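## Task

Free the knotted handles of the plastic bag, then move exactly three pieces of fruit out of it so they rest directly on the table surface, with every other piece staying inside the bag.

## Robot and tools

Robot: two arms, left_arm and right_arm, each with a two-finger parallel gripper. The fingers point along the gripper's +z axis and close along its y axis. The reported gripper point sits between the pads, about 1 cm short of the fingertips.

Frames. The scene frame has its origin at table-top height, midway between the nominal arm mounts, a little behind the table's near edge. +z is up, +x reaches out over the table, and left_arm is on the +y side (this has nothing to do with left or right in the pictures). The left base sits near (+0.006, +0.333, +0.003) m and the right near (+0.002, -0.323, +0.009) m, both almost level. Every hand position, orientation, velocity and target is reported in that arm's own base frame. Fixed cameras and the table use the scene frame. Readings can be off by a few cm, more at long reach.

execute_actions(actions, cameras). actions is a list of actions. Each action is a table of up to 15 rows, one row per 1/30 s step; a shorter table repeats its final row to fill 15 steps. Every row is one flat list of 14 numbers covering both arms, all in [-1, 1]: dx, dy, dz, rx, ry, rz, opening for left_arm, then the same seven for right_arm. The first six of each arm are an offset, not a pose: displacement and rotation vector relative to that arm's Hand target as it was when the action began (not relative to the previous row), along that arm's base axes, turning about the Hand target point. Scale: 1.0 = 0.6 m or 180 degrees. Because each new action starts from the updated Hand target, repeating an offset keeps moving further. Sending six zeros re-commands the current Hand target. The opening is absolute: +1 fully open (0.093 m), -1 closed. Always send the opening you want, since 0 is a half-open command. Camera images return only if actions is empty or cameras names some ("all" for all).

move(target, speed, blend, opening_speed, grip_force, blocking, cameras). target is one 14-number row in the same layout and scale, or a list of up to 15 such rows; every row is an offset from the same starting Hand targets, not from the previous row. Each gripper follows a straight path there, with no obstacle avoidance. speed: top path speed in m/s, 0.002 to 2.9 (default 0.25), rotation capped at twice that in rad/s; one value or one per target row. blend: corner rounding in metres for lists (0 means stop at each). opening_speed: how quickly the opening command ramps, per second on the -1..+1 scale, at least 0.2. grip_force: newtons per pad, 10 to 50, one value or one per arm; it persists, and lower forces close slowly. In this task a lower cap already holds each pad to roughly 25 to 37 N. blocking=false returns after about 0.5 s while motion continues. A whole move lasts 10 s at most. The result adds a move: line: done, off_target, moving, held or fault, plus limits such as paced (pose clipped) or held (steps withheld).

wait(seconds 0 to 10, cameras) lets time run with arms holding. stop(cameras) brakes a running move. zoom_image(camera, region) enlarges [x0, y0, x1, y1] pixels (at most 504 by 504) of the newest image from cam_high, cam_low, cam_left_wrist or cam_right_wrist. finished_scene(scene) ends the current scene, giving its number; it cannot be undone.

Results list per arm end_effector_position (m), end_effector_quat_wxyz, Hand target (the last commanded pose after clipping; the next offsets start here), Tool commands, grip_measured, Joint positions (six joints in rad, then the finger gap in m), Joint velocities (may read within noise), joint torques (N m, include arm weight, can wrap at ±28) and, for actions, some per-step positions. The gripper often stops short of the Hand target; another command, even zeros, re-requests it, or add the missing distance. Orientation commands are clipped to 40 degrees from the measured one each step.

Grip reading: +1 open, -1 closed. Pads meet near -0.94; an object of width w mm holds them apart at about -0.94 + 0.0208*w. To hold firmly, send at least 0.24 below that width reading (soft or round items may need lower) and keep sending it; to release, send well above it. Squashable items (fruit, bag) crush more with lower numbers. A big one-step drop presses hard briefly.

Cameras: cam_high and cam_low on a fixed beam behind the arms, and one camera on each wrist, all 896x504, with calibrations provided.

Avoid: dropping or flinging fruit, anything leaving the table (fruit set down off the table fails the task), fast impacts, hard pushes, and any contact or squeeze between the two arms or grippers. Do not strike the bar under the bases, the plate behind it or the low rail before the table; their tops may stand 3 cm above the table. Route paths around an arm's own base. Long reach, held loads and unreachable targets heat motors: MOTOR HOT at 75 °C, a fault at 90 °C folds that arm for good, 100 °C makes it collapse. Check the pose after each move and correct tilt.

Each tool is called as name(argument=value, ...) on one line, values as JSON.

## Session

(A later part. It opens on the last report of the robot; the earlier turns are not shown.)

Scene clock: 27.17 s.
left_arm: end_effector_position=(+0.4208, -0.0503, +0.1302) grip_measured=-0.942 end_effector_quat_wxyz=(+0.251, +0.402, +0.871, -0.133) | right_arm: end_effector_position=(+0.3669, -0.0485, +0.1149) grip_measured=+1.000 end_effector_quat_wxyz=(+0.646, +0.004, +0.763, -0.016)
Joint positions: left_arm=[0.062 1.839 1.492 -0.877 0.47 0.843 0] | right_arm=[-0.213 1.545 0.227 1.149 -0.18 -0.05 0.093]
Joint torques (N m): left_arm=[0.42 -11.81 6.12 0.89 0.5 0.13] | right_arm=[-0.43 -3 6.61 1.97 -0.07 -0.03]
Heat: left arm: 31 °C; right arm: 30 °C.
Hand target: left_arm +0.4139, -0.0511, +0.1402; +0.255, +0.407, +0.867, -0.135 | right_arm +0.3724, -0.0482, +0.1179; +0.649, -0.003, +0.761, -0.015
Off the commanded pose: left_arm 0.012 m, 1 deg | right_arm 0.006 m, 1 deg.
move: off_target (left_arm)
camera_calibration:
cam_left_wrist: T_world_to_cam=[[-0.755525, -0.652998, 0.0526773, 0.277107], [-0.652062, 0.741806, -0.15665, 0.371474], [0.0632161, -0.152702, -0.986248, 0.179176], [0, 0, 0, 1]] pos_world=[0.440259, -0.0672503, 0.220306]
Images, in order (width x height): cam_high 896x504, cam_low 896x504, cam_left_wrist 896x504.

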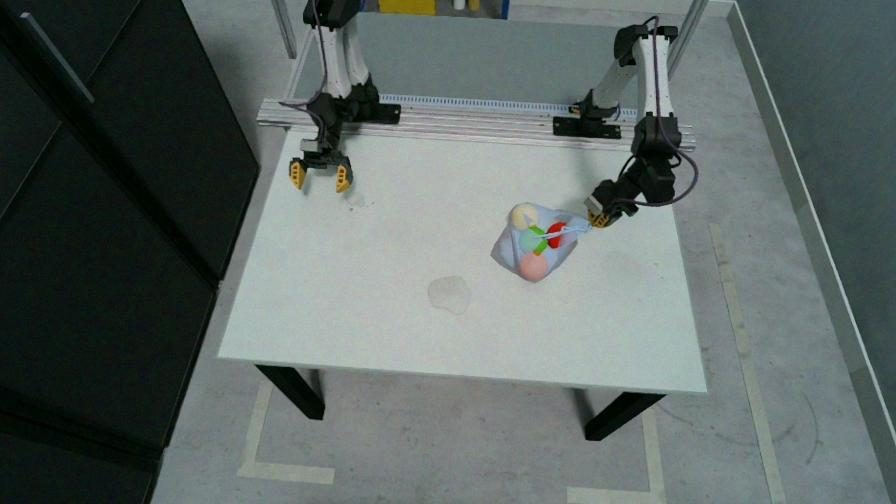

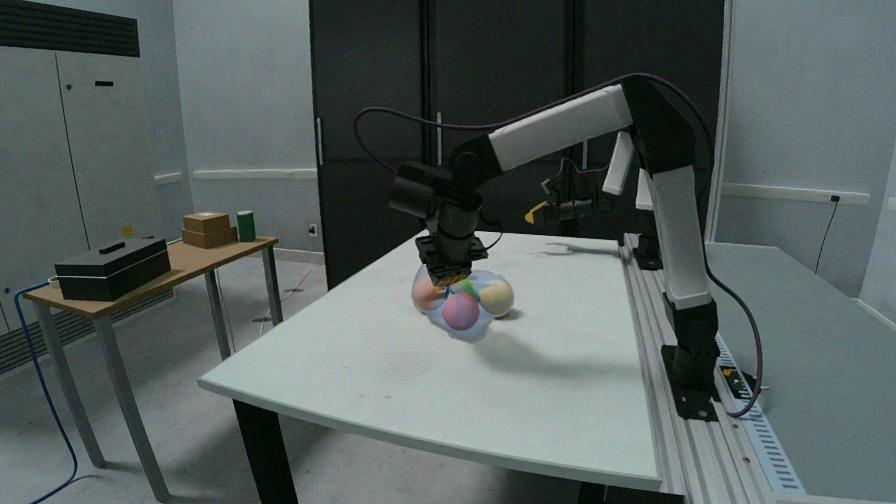

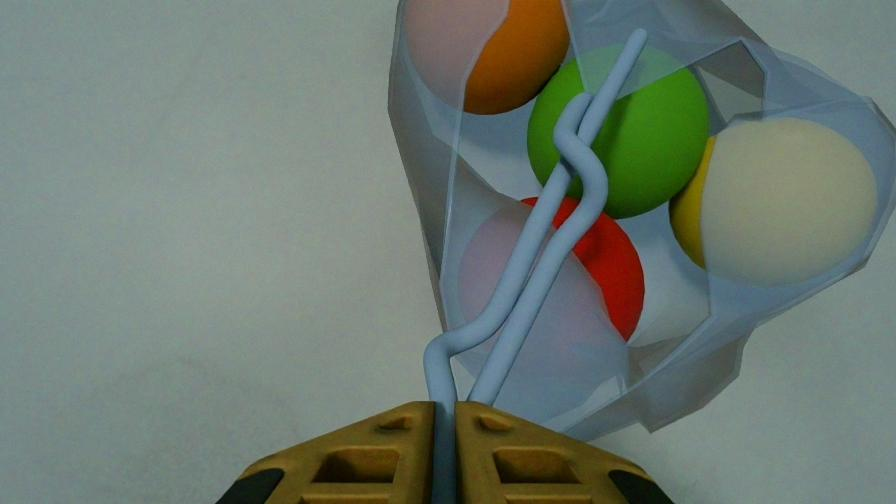

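move(target=[[0,0,0,0,0,0,-1, 0, 0.35, 0.18, -0.098, 0.237, 0.237, 1],[0, 0, 0, 0, 0, 0, -1, 0.05, 0.75, 0.13, -0.098, 0.237, 0.237, 1]], cameras=["all"], blend=0.05)

zoom_image(camera="cam_right_wrist", region=[200, 0, 704, 504])

Scene clock: 37.03 s.
left_arm: end_effector_position=(+0.4207, -0.0504, +0.1302) grip_measured=-0.942 end_effector_quat_wxyz=(+0.251, +0.402, +0.870, -0.133) | right_arm: end_effector_position=(+0.4003, +0.3984, +0.2053) grip_measured=+1.000 end_effector_quat_wxyz=(+0.297, -0.373, +0.872, +0.113)
Joint positions: left_arm=[0.062 1.839 1.492 -0.877 0.471 0.844 0] | right_arm=[0.786 2.21 2.266 -0.98 0.011 -0.027 0.093]
Joint torques (N m): left_arm=[0.43 -11.81 6.13 0.86 0.5 0.14] | right_arm=[0.14 -8.05 9.4 1.37 0.18 0.15]
Heat: left arm: 33 °C; right arm: 31 °C.
Hand target: left_arm +0.4139, -0.0511, +0.1402; +0.255, +0.407, +0.867, -0.135 | right_arm +0.4025, +0.4018, +0.1960; +0.289, -0.372, +0.876, +0.107
Off the commanded pose: left_arm 0.012 m, 1 deg | right_arm 0.010 m, 1 deg.
move: off_target (left_arm)
camera_calibration:
cam_left_wrist: T_world_to_cam=[[-0.756008, -0.652431, 0.0527756, 0.277195], [-0.651512, 0.742261, -0.156783, 0.371301], [0.0631168, -0.152913, -0.986222, 0.17919], [0, 0, 0, 1]] pos_world=[0.440159, -0.0673505, 0.220306]
cam_right_wrist: T_world_to_cam=[[0.71495, -0.696666, 0.0591848, -0.0251848], [-0.67597, -0.710368, -0.196066, 0.633367], [0.178635, 0.10017, -0.978803, 0.179104], [0, 0, 0, 1]] pos_world=[0.414148, 0.414437, 0.30098]

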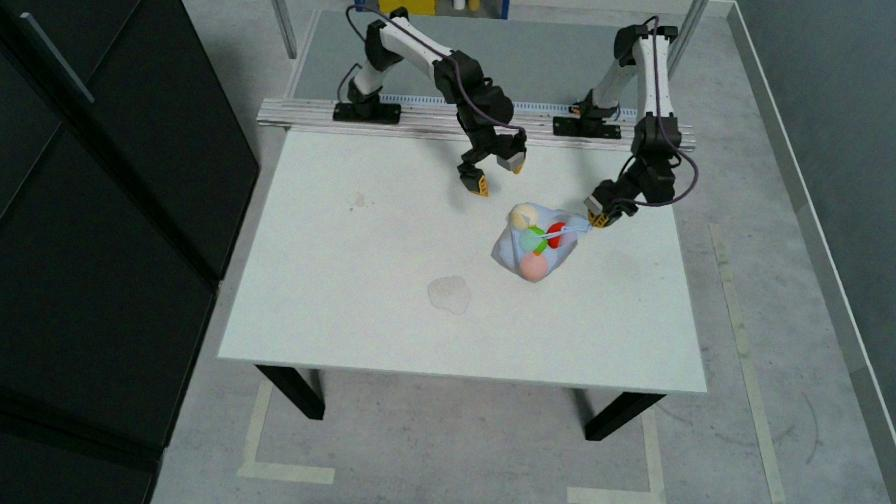

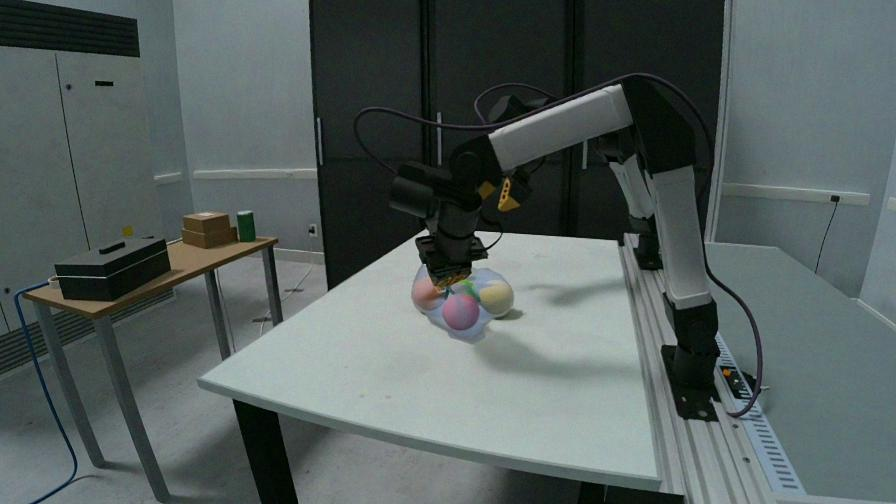

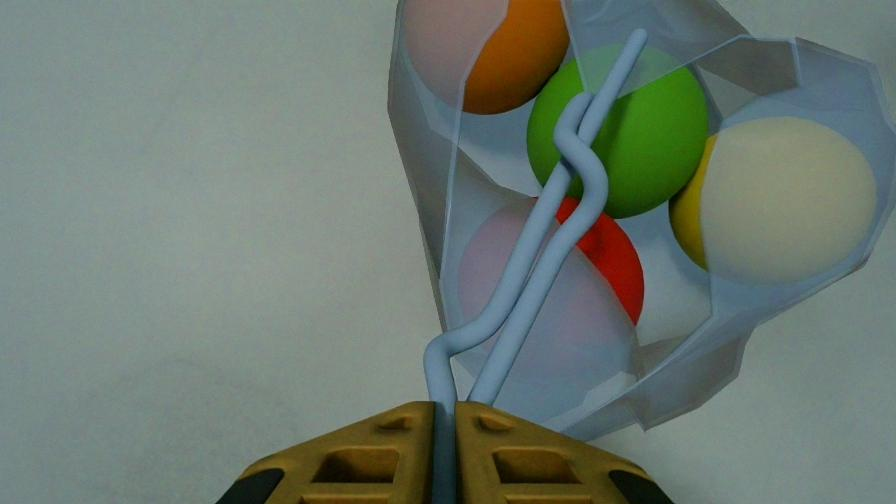

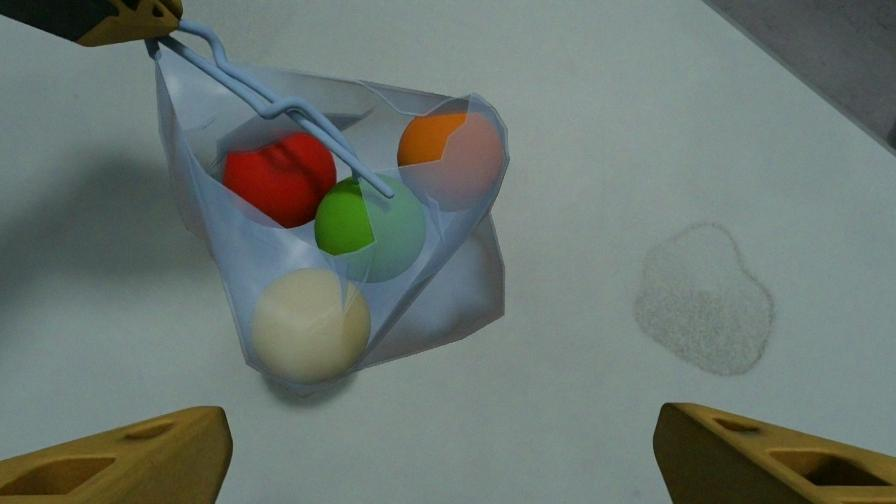

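Scaled by 1.000.

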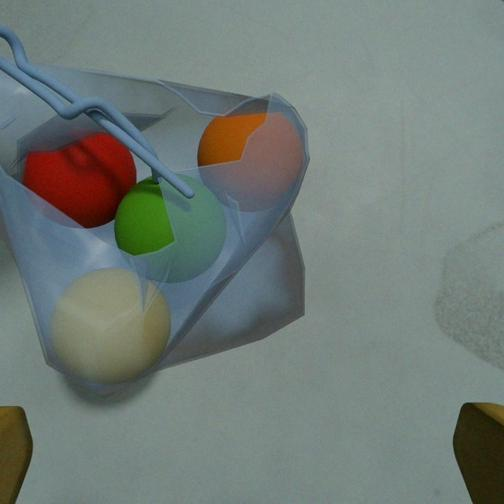

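move(target=[0,0,0,0,0,0,-1, 0.061, 0.13, -0.11, 0, 0, 0.139, -0.1], cameras=["cam_right_wrist","cam_left_wrist"], speed=0.15)

Scene clock: 41.13 s.
left_arm: end_effector_position=(+0.4207, -0.0504, +0.1302) grip_measured=-0.942 end_effector_quat_wxyz=(+0.251, +0.402, +0.870, -0.133) | right_arm: end_effector_position=(+0.4354, +0.4726, +0.1337) grip_measured=-0.098 end_effector_quat_wxyz=(+0.301, -0.534, +0.772, +0.169)
Joint positions: left_arm=[0.062 1.839 1.492 -0.877 0.471 0.844 0] | right_arm=[0.768 2.7 2.839 -1.037 -0.224 -0.364 0.04]
Joint torques (N m): left_arm=[0.44 -11.79 6.12 0.85 0.49 0.14] | right_arm=[-0.13 -10.82 9.16 1.65 -0.19 -0.04]
Heat: left arm: 34 °C; right arm: 30 °C.
Hand target: left_arm +0.4139, -0.0511, +0.1402; +0.255, +0.407, +0.867, -0.135 | right_arm +0.4390, +0.4798, +0.1300; +0.259, -0.553, +0.774, +0.167
Off the commanded pose: left_arm 0.012 m, 1 deg | right_arm 0.009 m, 5 deg.
elbow stopped short (right arm): the move would have taken joint 3 (elbow) straighter than the controller allows.
move: off_target (left_arm, right_arm)
camera_calibration:
cam_left_wrist: T_world_to_cam=[[-0.756008, -0.652431, 0.0527756, 0.277195], [-0.651512, 0.742261, -0.156783, 0.371301], [0.0631168, -0.152913, -0.986222, 0.17919], [0, 0, 0, 1]] pos_world=[0.440159, -0.0673505, 0.220306]
cam_right_wrist: T_world_to_cam=[[0.922193, -0.375246, 0.0935413, -0.24104], [-0.342972, -0.905326, -0.25051, 0.650197], [0.178688, 0.198937, -0.963584, 0.0466079], [0, 0, 0, 1]] pos_world=[0.436957, 0.488919, 0.230339]
Images, in order (width x height): cam_left_wrist 896x504, cam_right_wrist 896x504.

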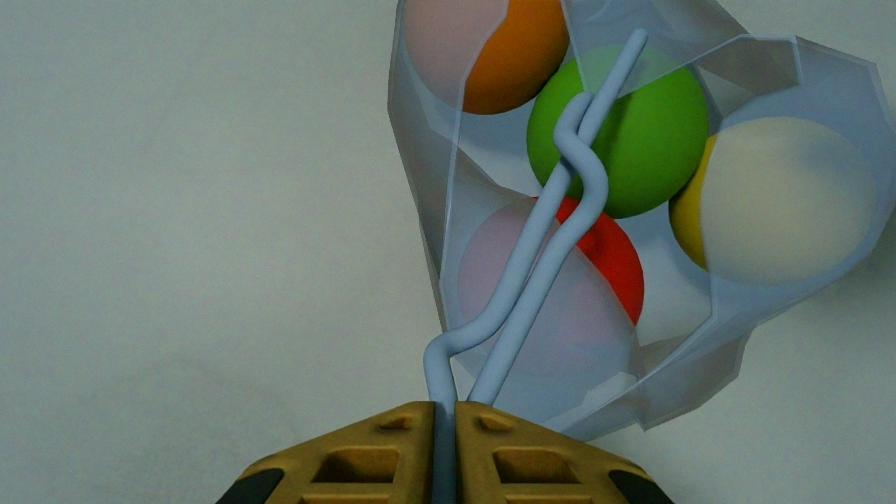

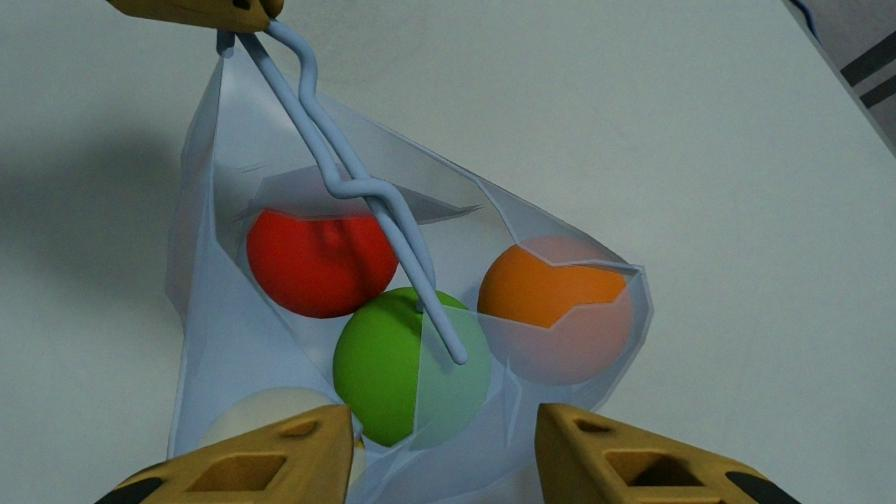

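move(target=[[0,0,0,0,0,0,-1, -0.08, -0.2, 0.12, 0, 0, 0, 1],[-0.25,-0.03,0.03,0,0,0,-1, -0.12, -0.3, 0.12, 0, 0, 0, 1]], cameras=["all"], speed=0.12)

Scene clock: 46.20 s.
left_arm: end_effector_position=(+0.2745, -0.0669, +0.1634) grip_measured=-0.942 end_effector_quat_wxyz=(+0.271, +0.411, +0.861, -0.127) | right_arm: end_effector_position=(+0.3693, +0.2983, +0.1856) grip_measured=+1.000 end_effector_quat_wxyz=(+0.235, -0.549, +0.786, +0.162)
Joint positions: left_arm=[0.035 1.234 1.022 -0.959 0.471 0.828 0] | right_arm=[0.561 1.934 1.82 -0.977 -0.339 -0.574 0.093]
Joint torques (N m): left_arm=[-0.5 -5.08 5.22 0.93 0.33 -0.12] | right_arm=[-0.17 -12.03 5.9 1.37 -0.26 -0.02]
Heat: left arm: 34 °C; right arm: 30 °C.
Hand target: left_arm +0.2639, -0.0692, +0.1582; +0.255, +0.407, +0.866, -0.135 | right_arm +0.3670, +0.2998, +0.2018; +0.259, -0.553, +0.774, +0.167
Off the commanded pose: left_arm 0.012 m, 2 deg | right_arm 0.017 m, 3 deg.
move: off_target (left_arm, right_arm)
camera_calibration:
cam_left_wrist: T_world_to_cam=[[-0.76668, -0.641746, 0.0190545, 0.163278], [-0.633034, 0.750655, -0.189172, 0.294307], [0.107097, -0.157096, -0.981759, 0.205504], [0, 0, 0, 1]] pos_world=[0.28948, -0.0838558, 0.254319]
cam_right_wrist: T_world_to_cam=[[0.937689, -0.345448, 0.0374867, -0.254533], [-0.338067, -0.931909, -0.131361, 0.466865], [0.0803125, 0.110502, -0.990626, 0.210736], [0, 0, 0, 1]] pos_world=[0.37958, 0.323861, 0.27963]

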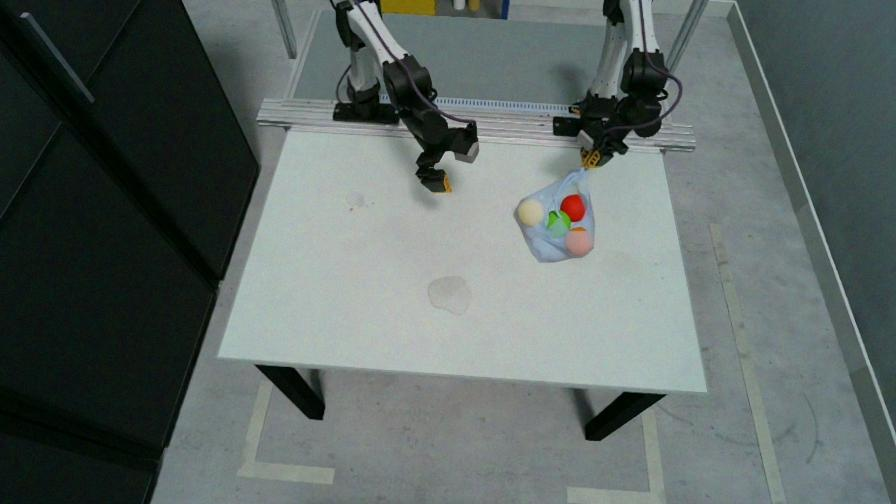

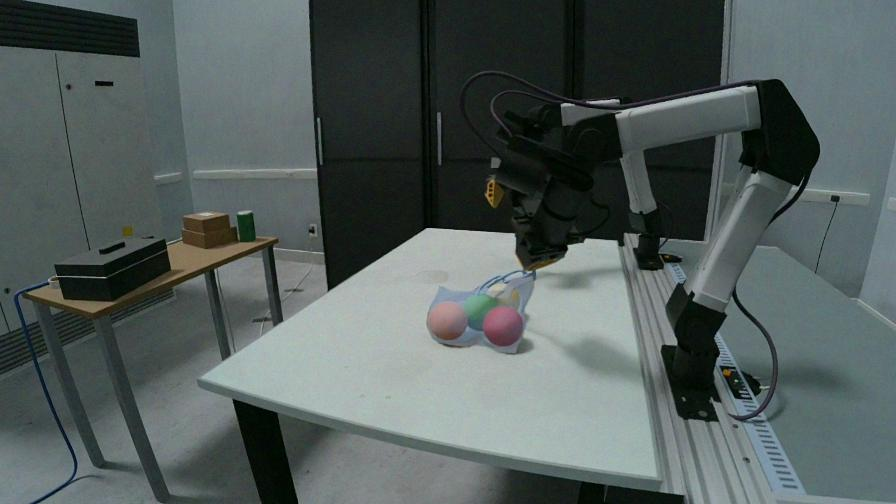

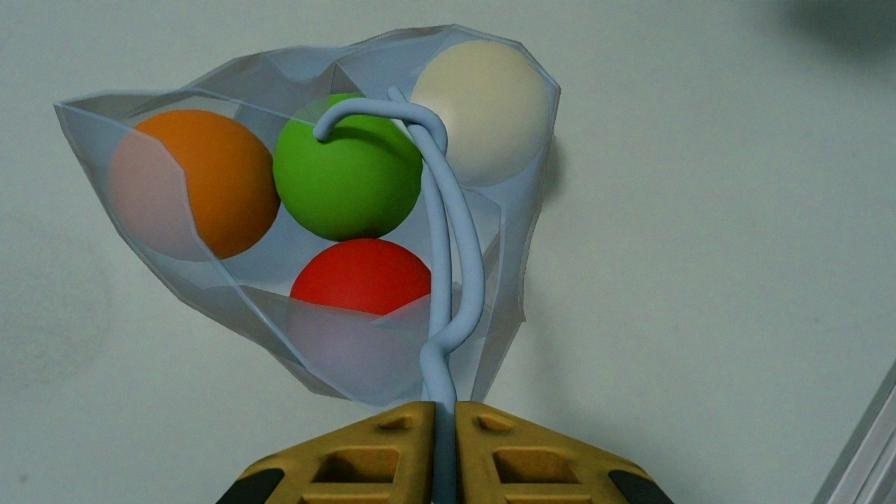

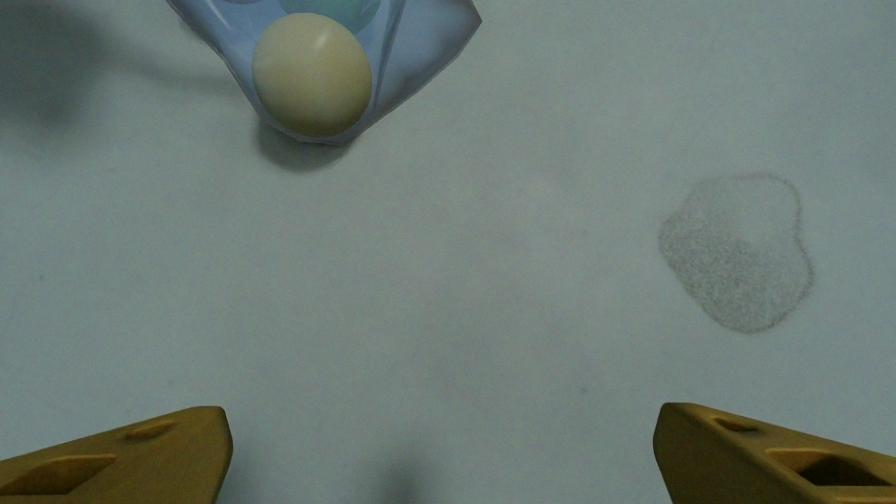

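move(target=[0,0,0,0,0,0,-1, 0.01, 0.24, -0.11, 0.053, -0.017, 0, -0.1], cameras=["cam_right_wrist","cam_left_wrist"], speed=0.15)

Scene clock: 49.53 s.
left_arm: end_effector_position=(+0.2745, -0.0669, +0.1634) grip_measured=-0.942 end_effector_quat_wxyz=(+0.271, +0.411, +0.861, -0.127) | right_arm: end_effector_position=(+0.3673, +0.4349, +0.1352) grip_measured=-0.098 end_effector_quat_wxyz=(+0.314, -0.536, +0.753, +0.216)
Joint positions: left_arm=[0.035 1.234 1.022 -0.959 0.471 0.827 0] | right_arm=[0.78 2.128 1.776 -0.488 -0.306 -0.339 0.04]
Joint torques (N m): left_arm=[-0.54 -5.12 5.19 0.93 0.33 -0.11] | right_arm=[0.4 -8.5 9.89 1.68 0.05 0.13]
Heat: left arm: 34 °C; right arm: 31 °C.
Hand target: left_arm +0.2639, -0.0692, +0.1582; +0.255, +0.407, +0.867, -0.135 | right_arm +0.3731, +0.4437, +0.1359; +0.324, -0.534, +0.751, +0.216
Off the commanded pose: left_arm 0.012 m, 2 deg | right_arm 0.011 m, 1 deg.
move: off_target (left_arm, right_arm)
camera_calibration:
cam_left_wrist: T_world_to_cam=[[-0.766448, -0.642008, 0.0195753, 0.163057], [-0.633398, 0.750409, -0.188928, 0.294329], [0.106603, -0.157202, -0.981796, 0.205647], [0, 0, 0, 1]] pos_world=[0.289479, -0.0838557, 0.254319]
cam_right_wrist: T_world_to_cam=[[0.939998, -0.338347, 0.043863, -0.20838], [-0.306395, -0.893713, -0.327717, 0.585063], [0.150083, 0.294614, -0.943757, 0.0338567], [0, 0, 0, 1]] pos_world=[0.370056, 0.442399, 0.232828]
Images, in order (width x height): cam_left_wrist 896x504, cam_right_wrist 896x504.

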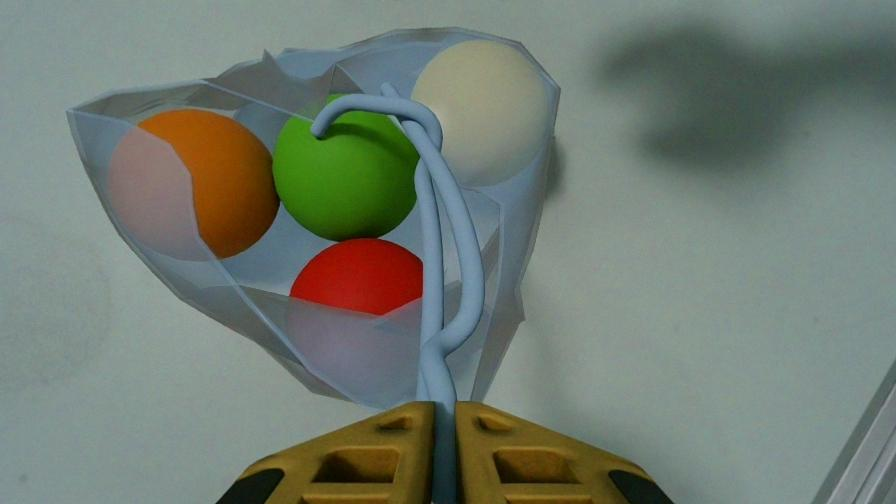

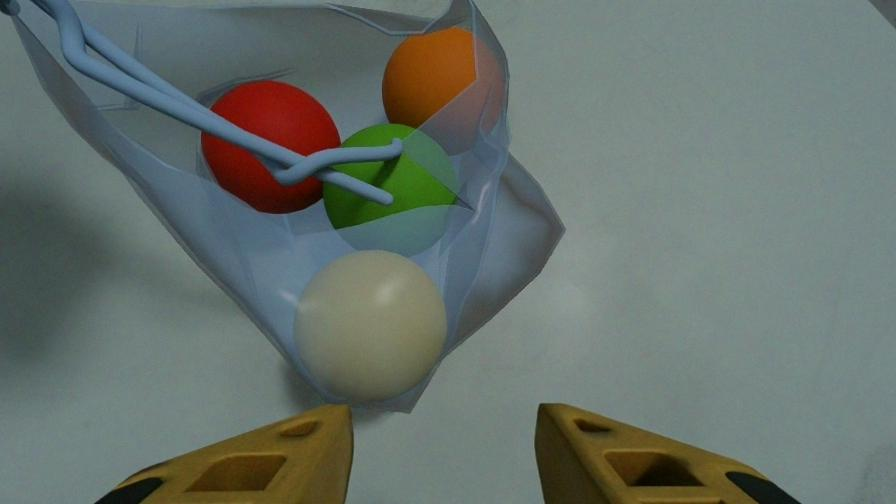

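move(target=[[0.03,0.12,0,0,0,0,-1, 0, -0.1, 0.06, 0, 0, 0, -0.1],[0.2,0.22,0,0,0,0,-1, 0, -0.1, 0.06, 0, 0, 0, -0.1]], cameras=["cam_right_wrist","cam_left_wrist","cam_high"], speed=0.15)

Scene clock: 53.93 s.
left_arm: end_effector_position=(+0.3825, +0.0624, +0.1559) grip_measured=-0.942 end_effector_quat_wxyz=(+0.254, +0.405, +0.869, -0.128) | right_arm: end_effector_position=(+0.3819, +0.3849, +0.1616) grip_measured=-0.098 end_effector_quat_wxyz=(+0.322, -0.528, +0.757, +0.210)
Joint positions: left_arm=[0.392 1.828 1.592 -1.159 0.554 1.214 0] | right_arm=[0.683 2.016 1.711 -0.542 -0.35 -0.401 0.04]
Joint torques (N m): left_arm=[0.55 -7.77 8.4 0.54 0.6 0.15] | right_arm=[0.2 -12.55 6.05 1.37 -0.19 -0.04]
Heat: left arm: 33 °C; right arm: 32 °C.
Hand target: left_arm +0.3839, +0.0628, +0.1582; +0.255, +0.407, +0.867, -0.135 | right_arm +0.3731, +0.3838, +0.1720; +0.324, -0.534, +0.751, +0.216
Off the commanded pose: left_arm 0.003 m, 1 deg | right_arm 0.014 m, 1 deg.
move: off_target (right_arm)
camera_calibration:
cam_left_wrist: T_world_to_cam=[[-0.758159, -0.650867, 0.0395939, 0.323378], [-0.647847, 0.744959, -0.159157, 0.265595], [0.0740941, -0.146317, -0.986459, 0.219614], [0, 0, 0, 1]] pos_world=[0.400964, 0.0447522, 0.246108]
cam_right_wrist: T_world_to_cam=[[0.930747, -0.361488, 0.0551053, -0.229589], [-0.323848, -0.884876, -0.334838, 0.557945], [0.169802, 0.293804, -0.940663, 0.0635435], [0, 0, 0, 1]] pos_world=[0.383589, 0.392049, 0.259246]
Images, in order (width x height): cam_high 896x504, cam_left_wrist 896x504, cam_right_wrist 896x504.

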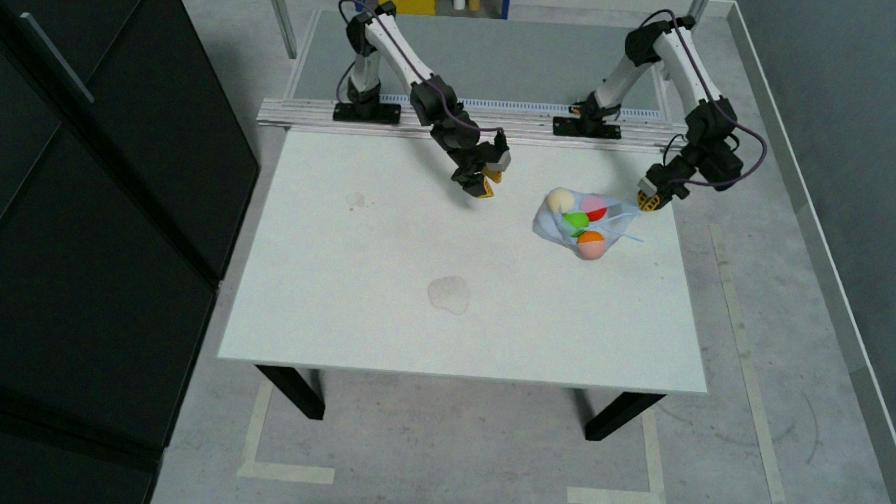

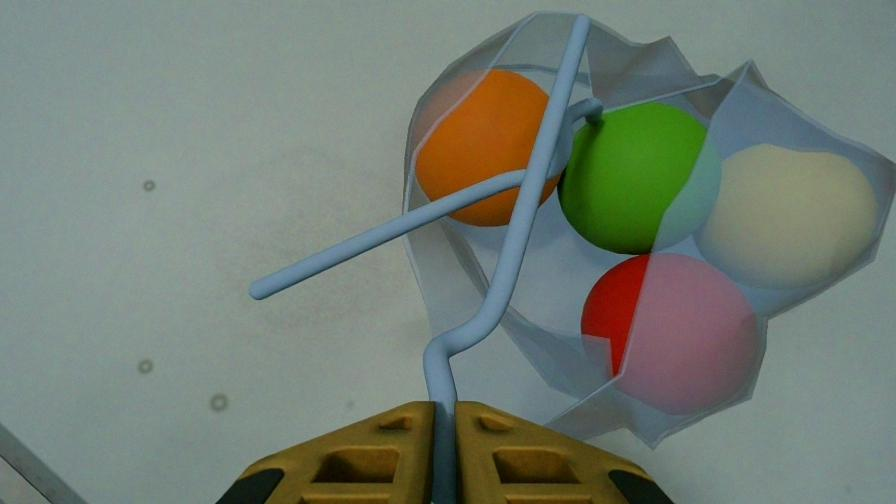

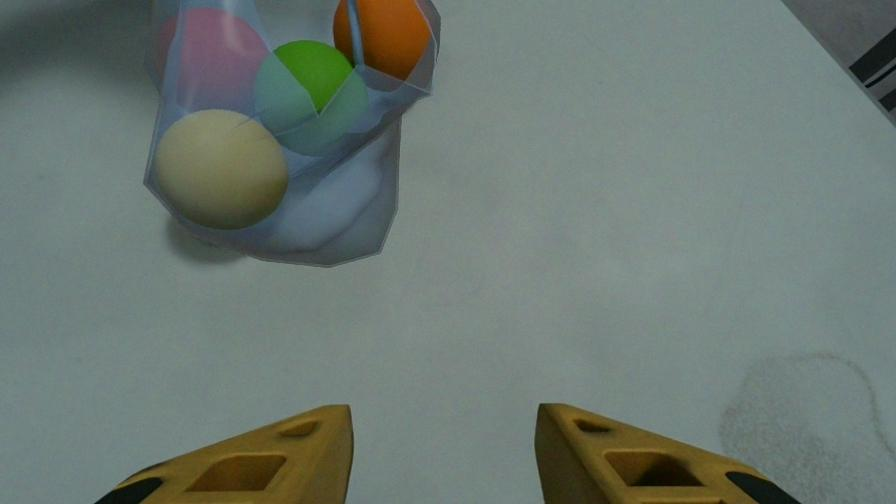

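move(target=[[0,0.03,0.05,0,0,0,-1, -0.1, -0.4, 0.06, 0, 0, 0, 1],[-0.1,0.1,0.0,0,0,0,-1, -0.1, -0.4, 0.06, 0, 0, 0, 1],[-0.1,0.1,-0.1,0,0,0,-1, -0.1, -0.4, 0.06, 0, 0, 0, 1],[-0.1,0.1,-0.1,0,0,0,-0.5, -0.1, -0.4, 0.06, 0, 0, 0, 1],[-0.12,0.15,0.05,0,0,0,-0.5, -0.1, -0.4, 0.06, 0, 0, 0, 1]], cameras=["cam_low","cam_left_wrist","cam_high"], speed=0.15)

zoom_image(camera="cam_high", region=[500, 160, 680, 280])

Scene clock: 61.93 s.
left_arm: end_effector_position=(+0.3123, +0.1526, +0.1875) grip_measured=-0.502 end_effector_quat_wxyz=(+0.256, +0.406, +0.868, -0.127) | right_arm: end_effector_position=(+0.3188, +0.1429, +0.2019) grip_measured=+1.000 end_effector_quat_wxyz=(+0.320, -0.530, +0.756, +0.213)
Joint positions: left_arm=[0.722 1.849 1.748 -1.503 0.578 1.607 0.021] | right_arm=[0.115 1.471 1.276 -0.936 -0.677 -0.952 0.093]
Joint torques (N m): left_arm=[0.53 -7.58 7.39 0.09 0.57 0.13] | right_arm=[-0.21 -6.83 6.68 0.89 -0.42 -0.03]
Heat: left arm: 33 °C; right arm: 33 °C.
Hand target: left_arm +0.3119, +0.1528, +0.1882; +0.255, +0.407, +0.867, -0.135 | right_arm +0.3130, +0.1438, +0.2080; +0.324, -0.534, +0.751, +0.216
Off the commanded pose: left_arm 0.001 m, 1 deg | right_arm 0.008 m, 1 deg.
move: done
camera_calibration:
cam_left_wrist: T_world_to_cam=[[-0.759495, -0.649537, 0.0356131, 0.328472], [-0.645859, 0.746393, -0.160509, 0.157301], [0.077675, -0.144907, -0.986392, 0.267803], [0, 0, 0, 1]] pos_world=[0.330266, 0.134752, 0.277709]
Images, in order (width x height): cam_high 896x504, cam_low 896x504, cam_left_wrist 896x504.

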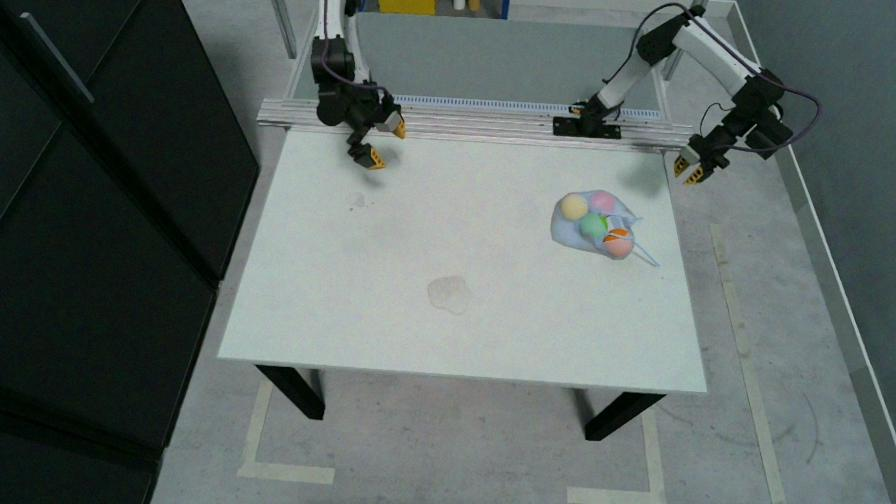

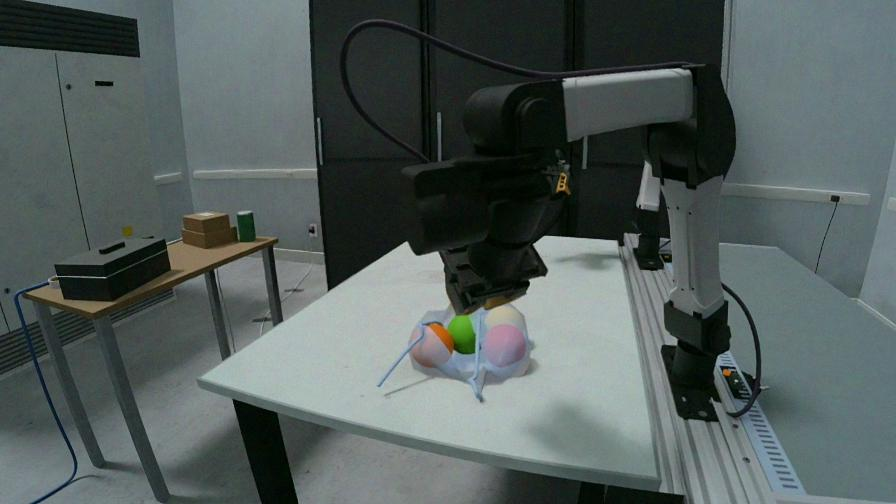

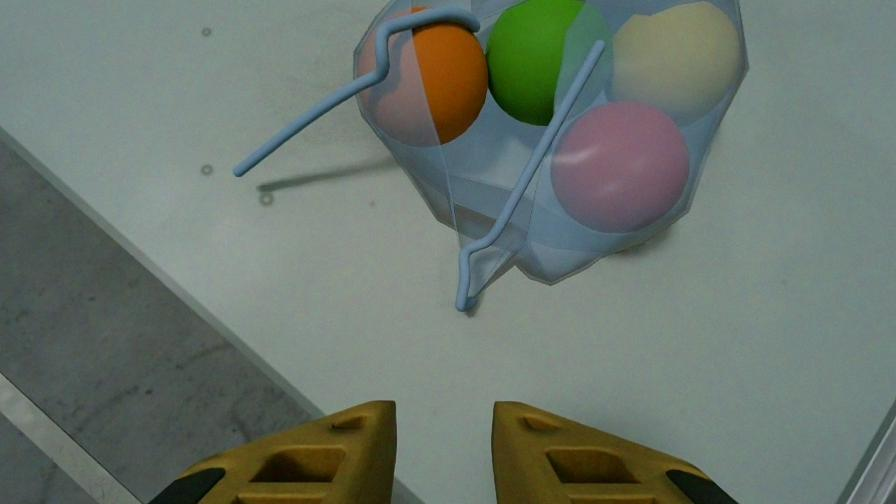

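Scaled by 2.800 from the camera's 896x504 image, which has a finer 1280x720 frame.

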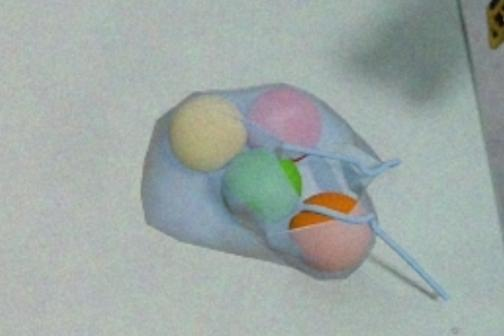

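zoom_image(camera="cam_low", region=[370, 280, 550, 410])

zoom_image(camera="cam_left_wrist", region=[320, 0, 780, 320])

Scaled by 2.800 from the camera's 896x504 image, which has a finer 1280x720 frame.

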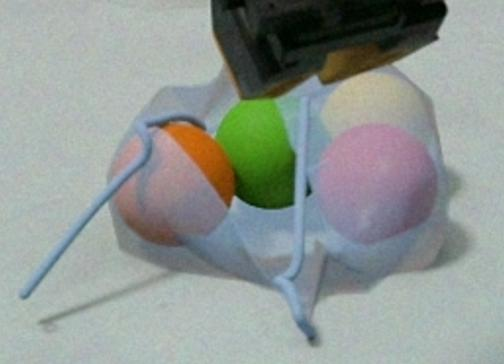

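Scaled by 1.096 from the camera's 896x504 image, which has a finer 1280x720 frame.

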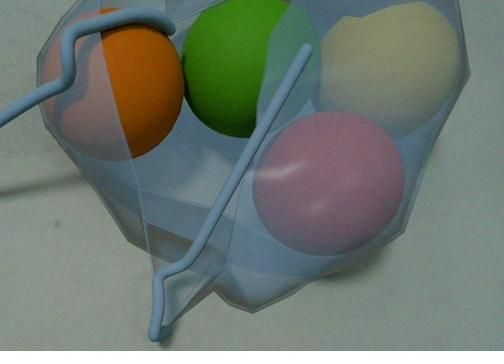

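move(target=[0,0,0,0,0,0,-0.5, 0.083, 0.45, -0.11, 0, 0, 0, 0], cameras=["cam_right_wrist"], speed=0.2)

Scene clock: 67.33 s.
left_arm: end_effector_position=(+0.3123, +0.1525, +0.1875) grip_measured=-0.502 end_effector_quat_wxyz=(+0.256, +0.406, +0.868, -0.127) | right_arm: end_effector_position=(+0.3574, +0.4067, +0.1427) grip_measured=+0.001 end_effector_quat_wxyz=(+0.319, -0.536, +0.751, +0.218)
Joint positions: left_arm=[0.722 1.849 1.748 -1.503 0.578 1.608 0.021] | right_arm=[0.749 2.011 1.624 -0.448 -0.328 -0.363 0.045]
Joint velocities: left_arm=[within noise] | right_arm=[0.017 0.002 -0.002 0.022 -0.154 0.051 0]
Joint torques (N m): left_arm=[0.66 -7.58 7.43 0.08 0.56 0.15] | right_arm=[0.24 -7.56 9.78 1.62 -0.01 0.12]
Heat: left arm: 33 °C; right arm: 32 °C.
Hand target: left_arm +0.3119, +0.1528, +0.1882; +0.255, +0.407, +0.867, -0.135 | right_arm +0.3628, +0.4138, +0.1420; +0.324, -0.534, +0.751, +0.216
Off the commanded pose: left_arm 0.001 m, 1 deg | right_arm 0.009 m, 1 deg.
move: done
camera_calibration:
cam_right_wrist: T_world_to_cam=[[0.940023, -0.337677, 0.0482905, -0.209932], [-0.30275, -0.891129, -0.337982, 0.55836], [0.157162, 0.303091, -0.939913, 0.0442366], [0, 0, 0, 1]] pos_world=[0.359432, 0.413274, 0.240432]
Images, in order (width x height): cam_right_wrist 896x504.

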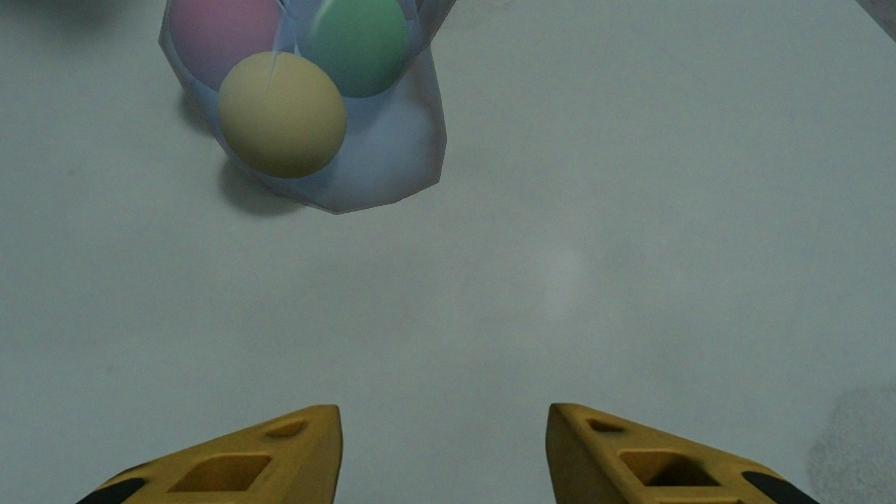

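move(target=[0,0,0,0,0,0,-0.5, -0.092, 0.18, -0.07, 0, 0, 0, 1], cameras=["cam_right_wrist","cam_low","cam_high"], speed=0.15)

Scene clock: 70.60 s.
left_arm: end_effector_position=(+0.3123, +0.1525, +0.1875) grip_measured=-0.502 end_effector_quat_wxyz=(+0.256, +0.406, +0.868, -0.127) | right_arm: end_effector_position=(+0.3027, +0.5139, +0.1020) grip_measured=+1.000 end_effector_quat_wxyz=(+0.317, -0.538, +0.751, +0.216)
Joint positions: left_arm=[0.722 1.849 1.748 -1.503 0.578 1.608 0.021] | right_arm=[0.993 2.224 1.787 -0.36 -0.16 -0.184 0.093]
Joint torques (N m): left_arm=[0.54 -7.54 7.43 0.08 0.57 0.13] | right_arm=[0.1 -8.87 9.88 1.75 0.12 0.14]
Heat: left arm: 33 °C; right arm: 32 °C.
Hand target: left_arm +0.3119, +0.1528, +0.1882; +0.255, +0.407, +0.867, -0.135 | right_arm +0.3075, +0.5218, +0.0999; +0.324, -0.534, +0.751, +0.216
Off the commanded pose: left_arm 0.001 m, 1 deg | right_arm 0.010 m, 1 deg.
move: done
camera_calibration:
cam_right_wrist: T_world_to_cam=[[0.941023, -0.334708, 0.0494598, -0.122224], [-0.300582, -0.89413, -0.331936, 0.623795], [0.155325, 0.297492, -0.942005, -0.0142975], [0, 0, 0, 1]] pos_world=[0.304738, 0.521098, 0.199637]
Images, in order (width x height): cam_high 896x504, cam_low 896x504, cam_right_wrist 896x504.

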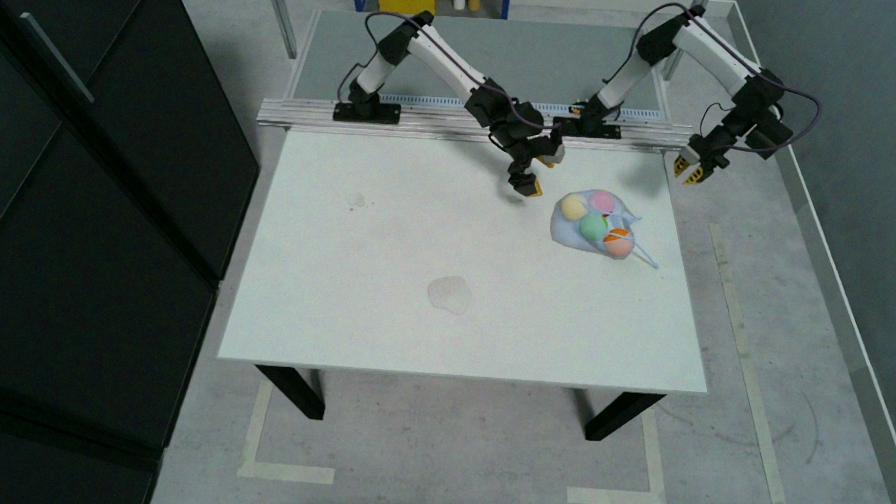

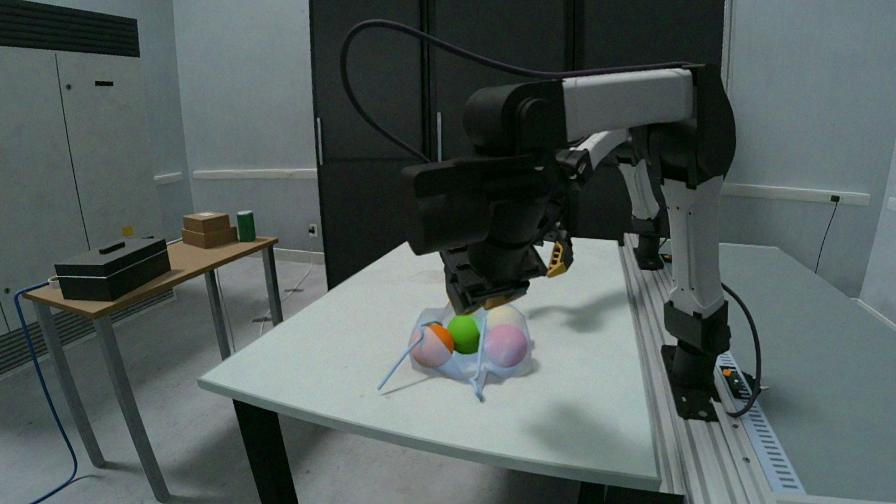

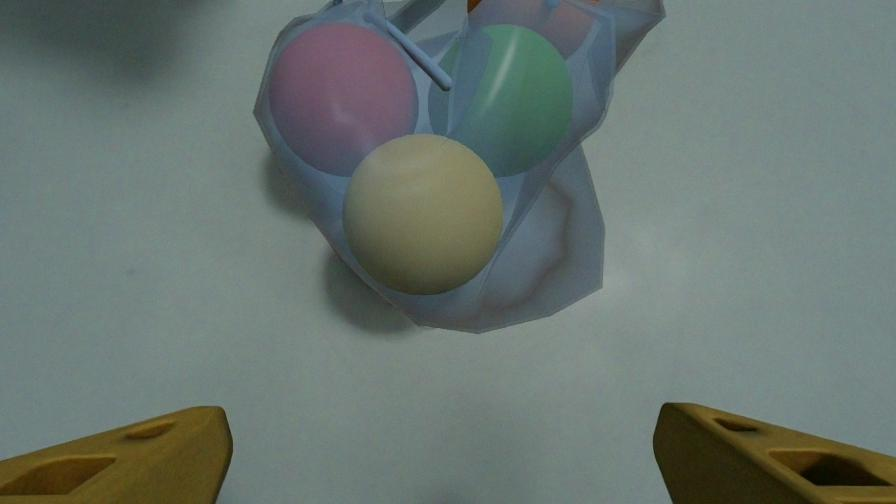

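move(target=[[0,0,0,0,0,0,-0.5, 0.03, 0.1, -0.08, 0, 0, 0, 1],[0,0,0,0,0,0,-0.5, 0.044, 0.145, -0.125, 0, 0, 0, 1]], cameras=["cam_right_wrist","cam_low","cam_high"], speed=0.12, blend=0.02)

zoom_image(camera="cam_low", region=[370, 230, 590, 410])

Scene clock: 73.80 s.
left_arm: end_effector_position=(+0.3123, +0.1525, +0.1875) grip_measured=-0.502 end_effector_quat_wxyz=(+0.256, +0.406, +0.868, -0.127) | right_arm: end_effector_position=(+0.3368, +0.6065, +0.0392) grip_measured=+1.000 end_effector_quat_wxyz=(+0.333, -0.533, +0.746, +0.222)
Joint positions: left_arm=[0.722 1.849 1.748 -1.503 0.578 1.608 0.021] | right_arm=[1.033 2.767 2.505 -0.493 -0.128 -0.153 0.093]
Joint torques (N m): left_arm=[0.54 -7.53 7.42 0.08 0.56 0.14] | right_arm=[0.44 -10.92 9.89 1.53 0.13 0.12]
Heat: left arm: 33 °C; right arm: 33 °C.
Hand target: left_arm +0.3119, +0.1528, +0.1882; +0.255, +0.407, +0.867, -0.135 | right_arm +0.3340, +0.6088, +0.0250; +0.324, -0.534, +0.751, +0.216
Off the commanded pose: left_arm 0.001 m, 1 deg | right_arm 0.015 m, 1 deg.
move: off_target (right_arm); blend cut to 0.0195 m at target 1
camera_calibration:
cam_right_wrist: T_world_to_cam=[[0.9383, -0.341024, 0.057406, -0.115786], [-0.298084, -0.881713, -0.365689, 0.689013], [0.175324, 0.326014, -0.928965, -0.130873], [0, 0, 0, 1]] pos_world=[0.336971, 0.610692, 0.137035]
Images, in order (width x height): cam_high 896x504, cam_low 896x504, cam_right_wrist 896x504.

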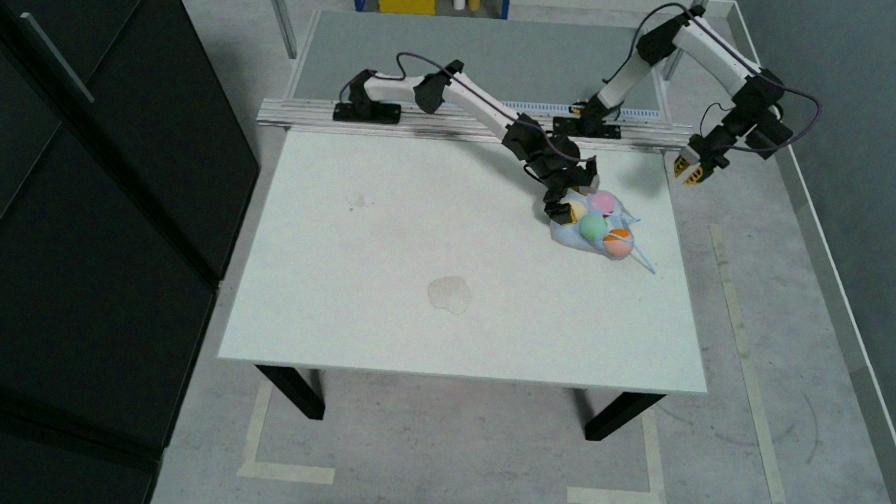

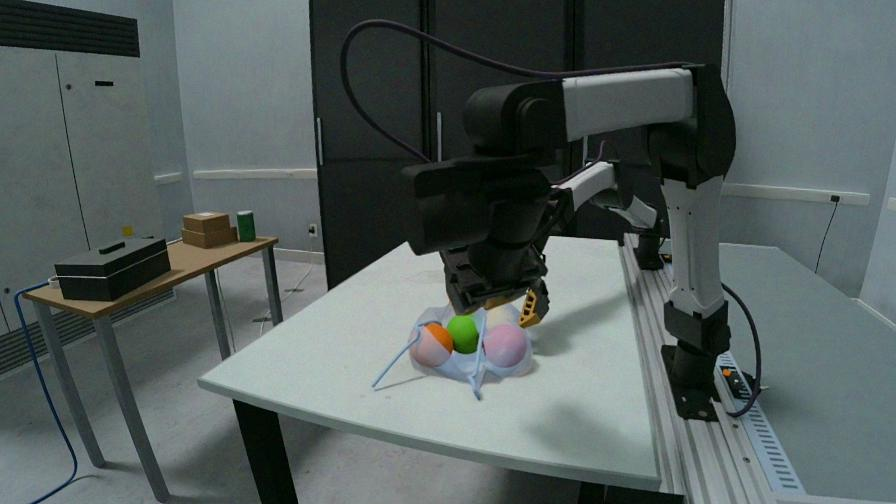

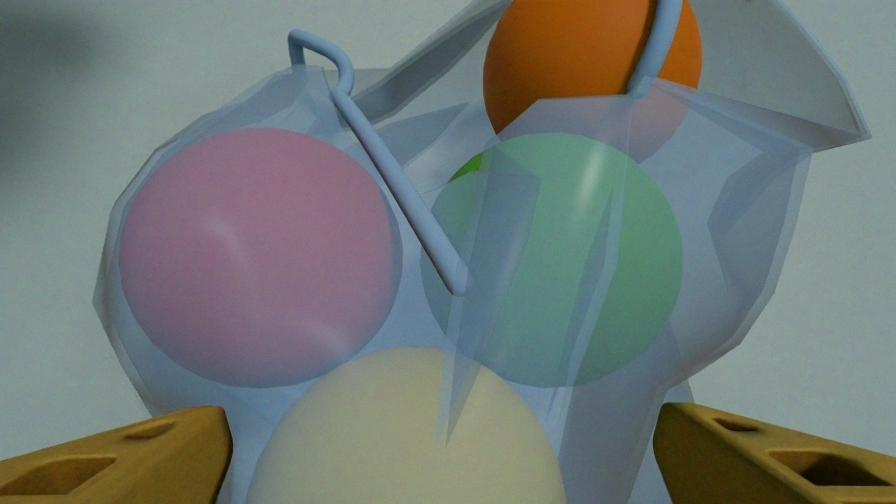

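Scaled by 2.291 from the camera's 896x504 image, which has a finer 1280x720 frame.

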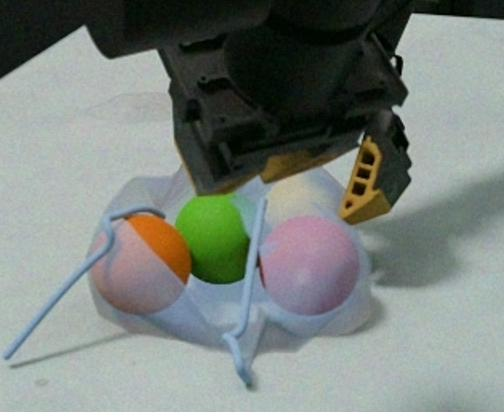

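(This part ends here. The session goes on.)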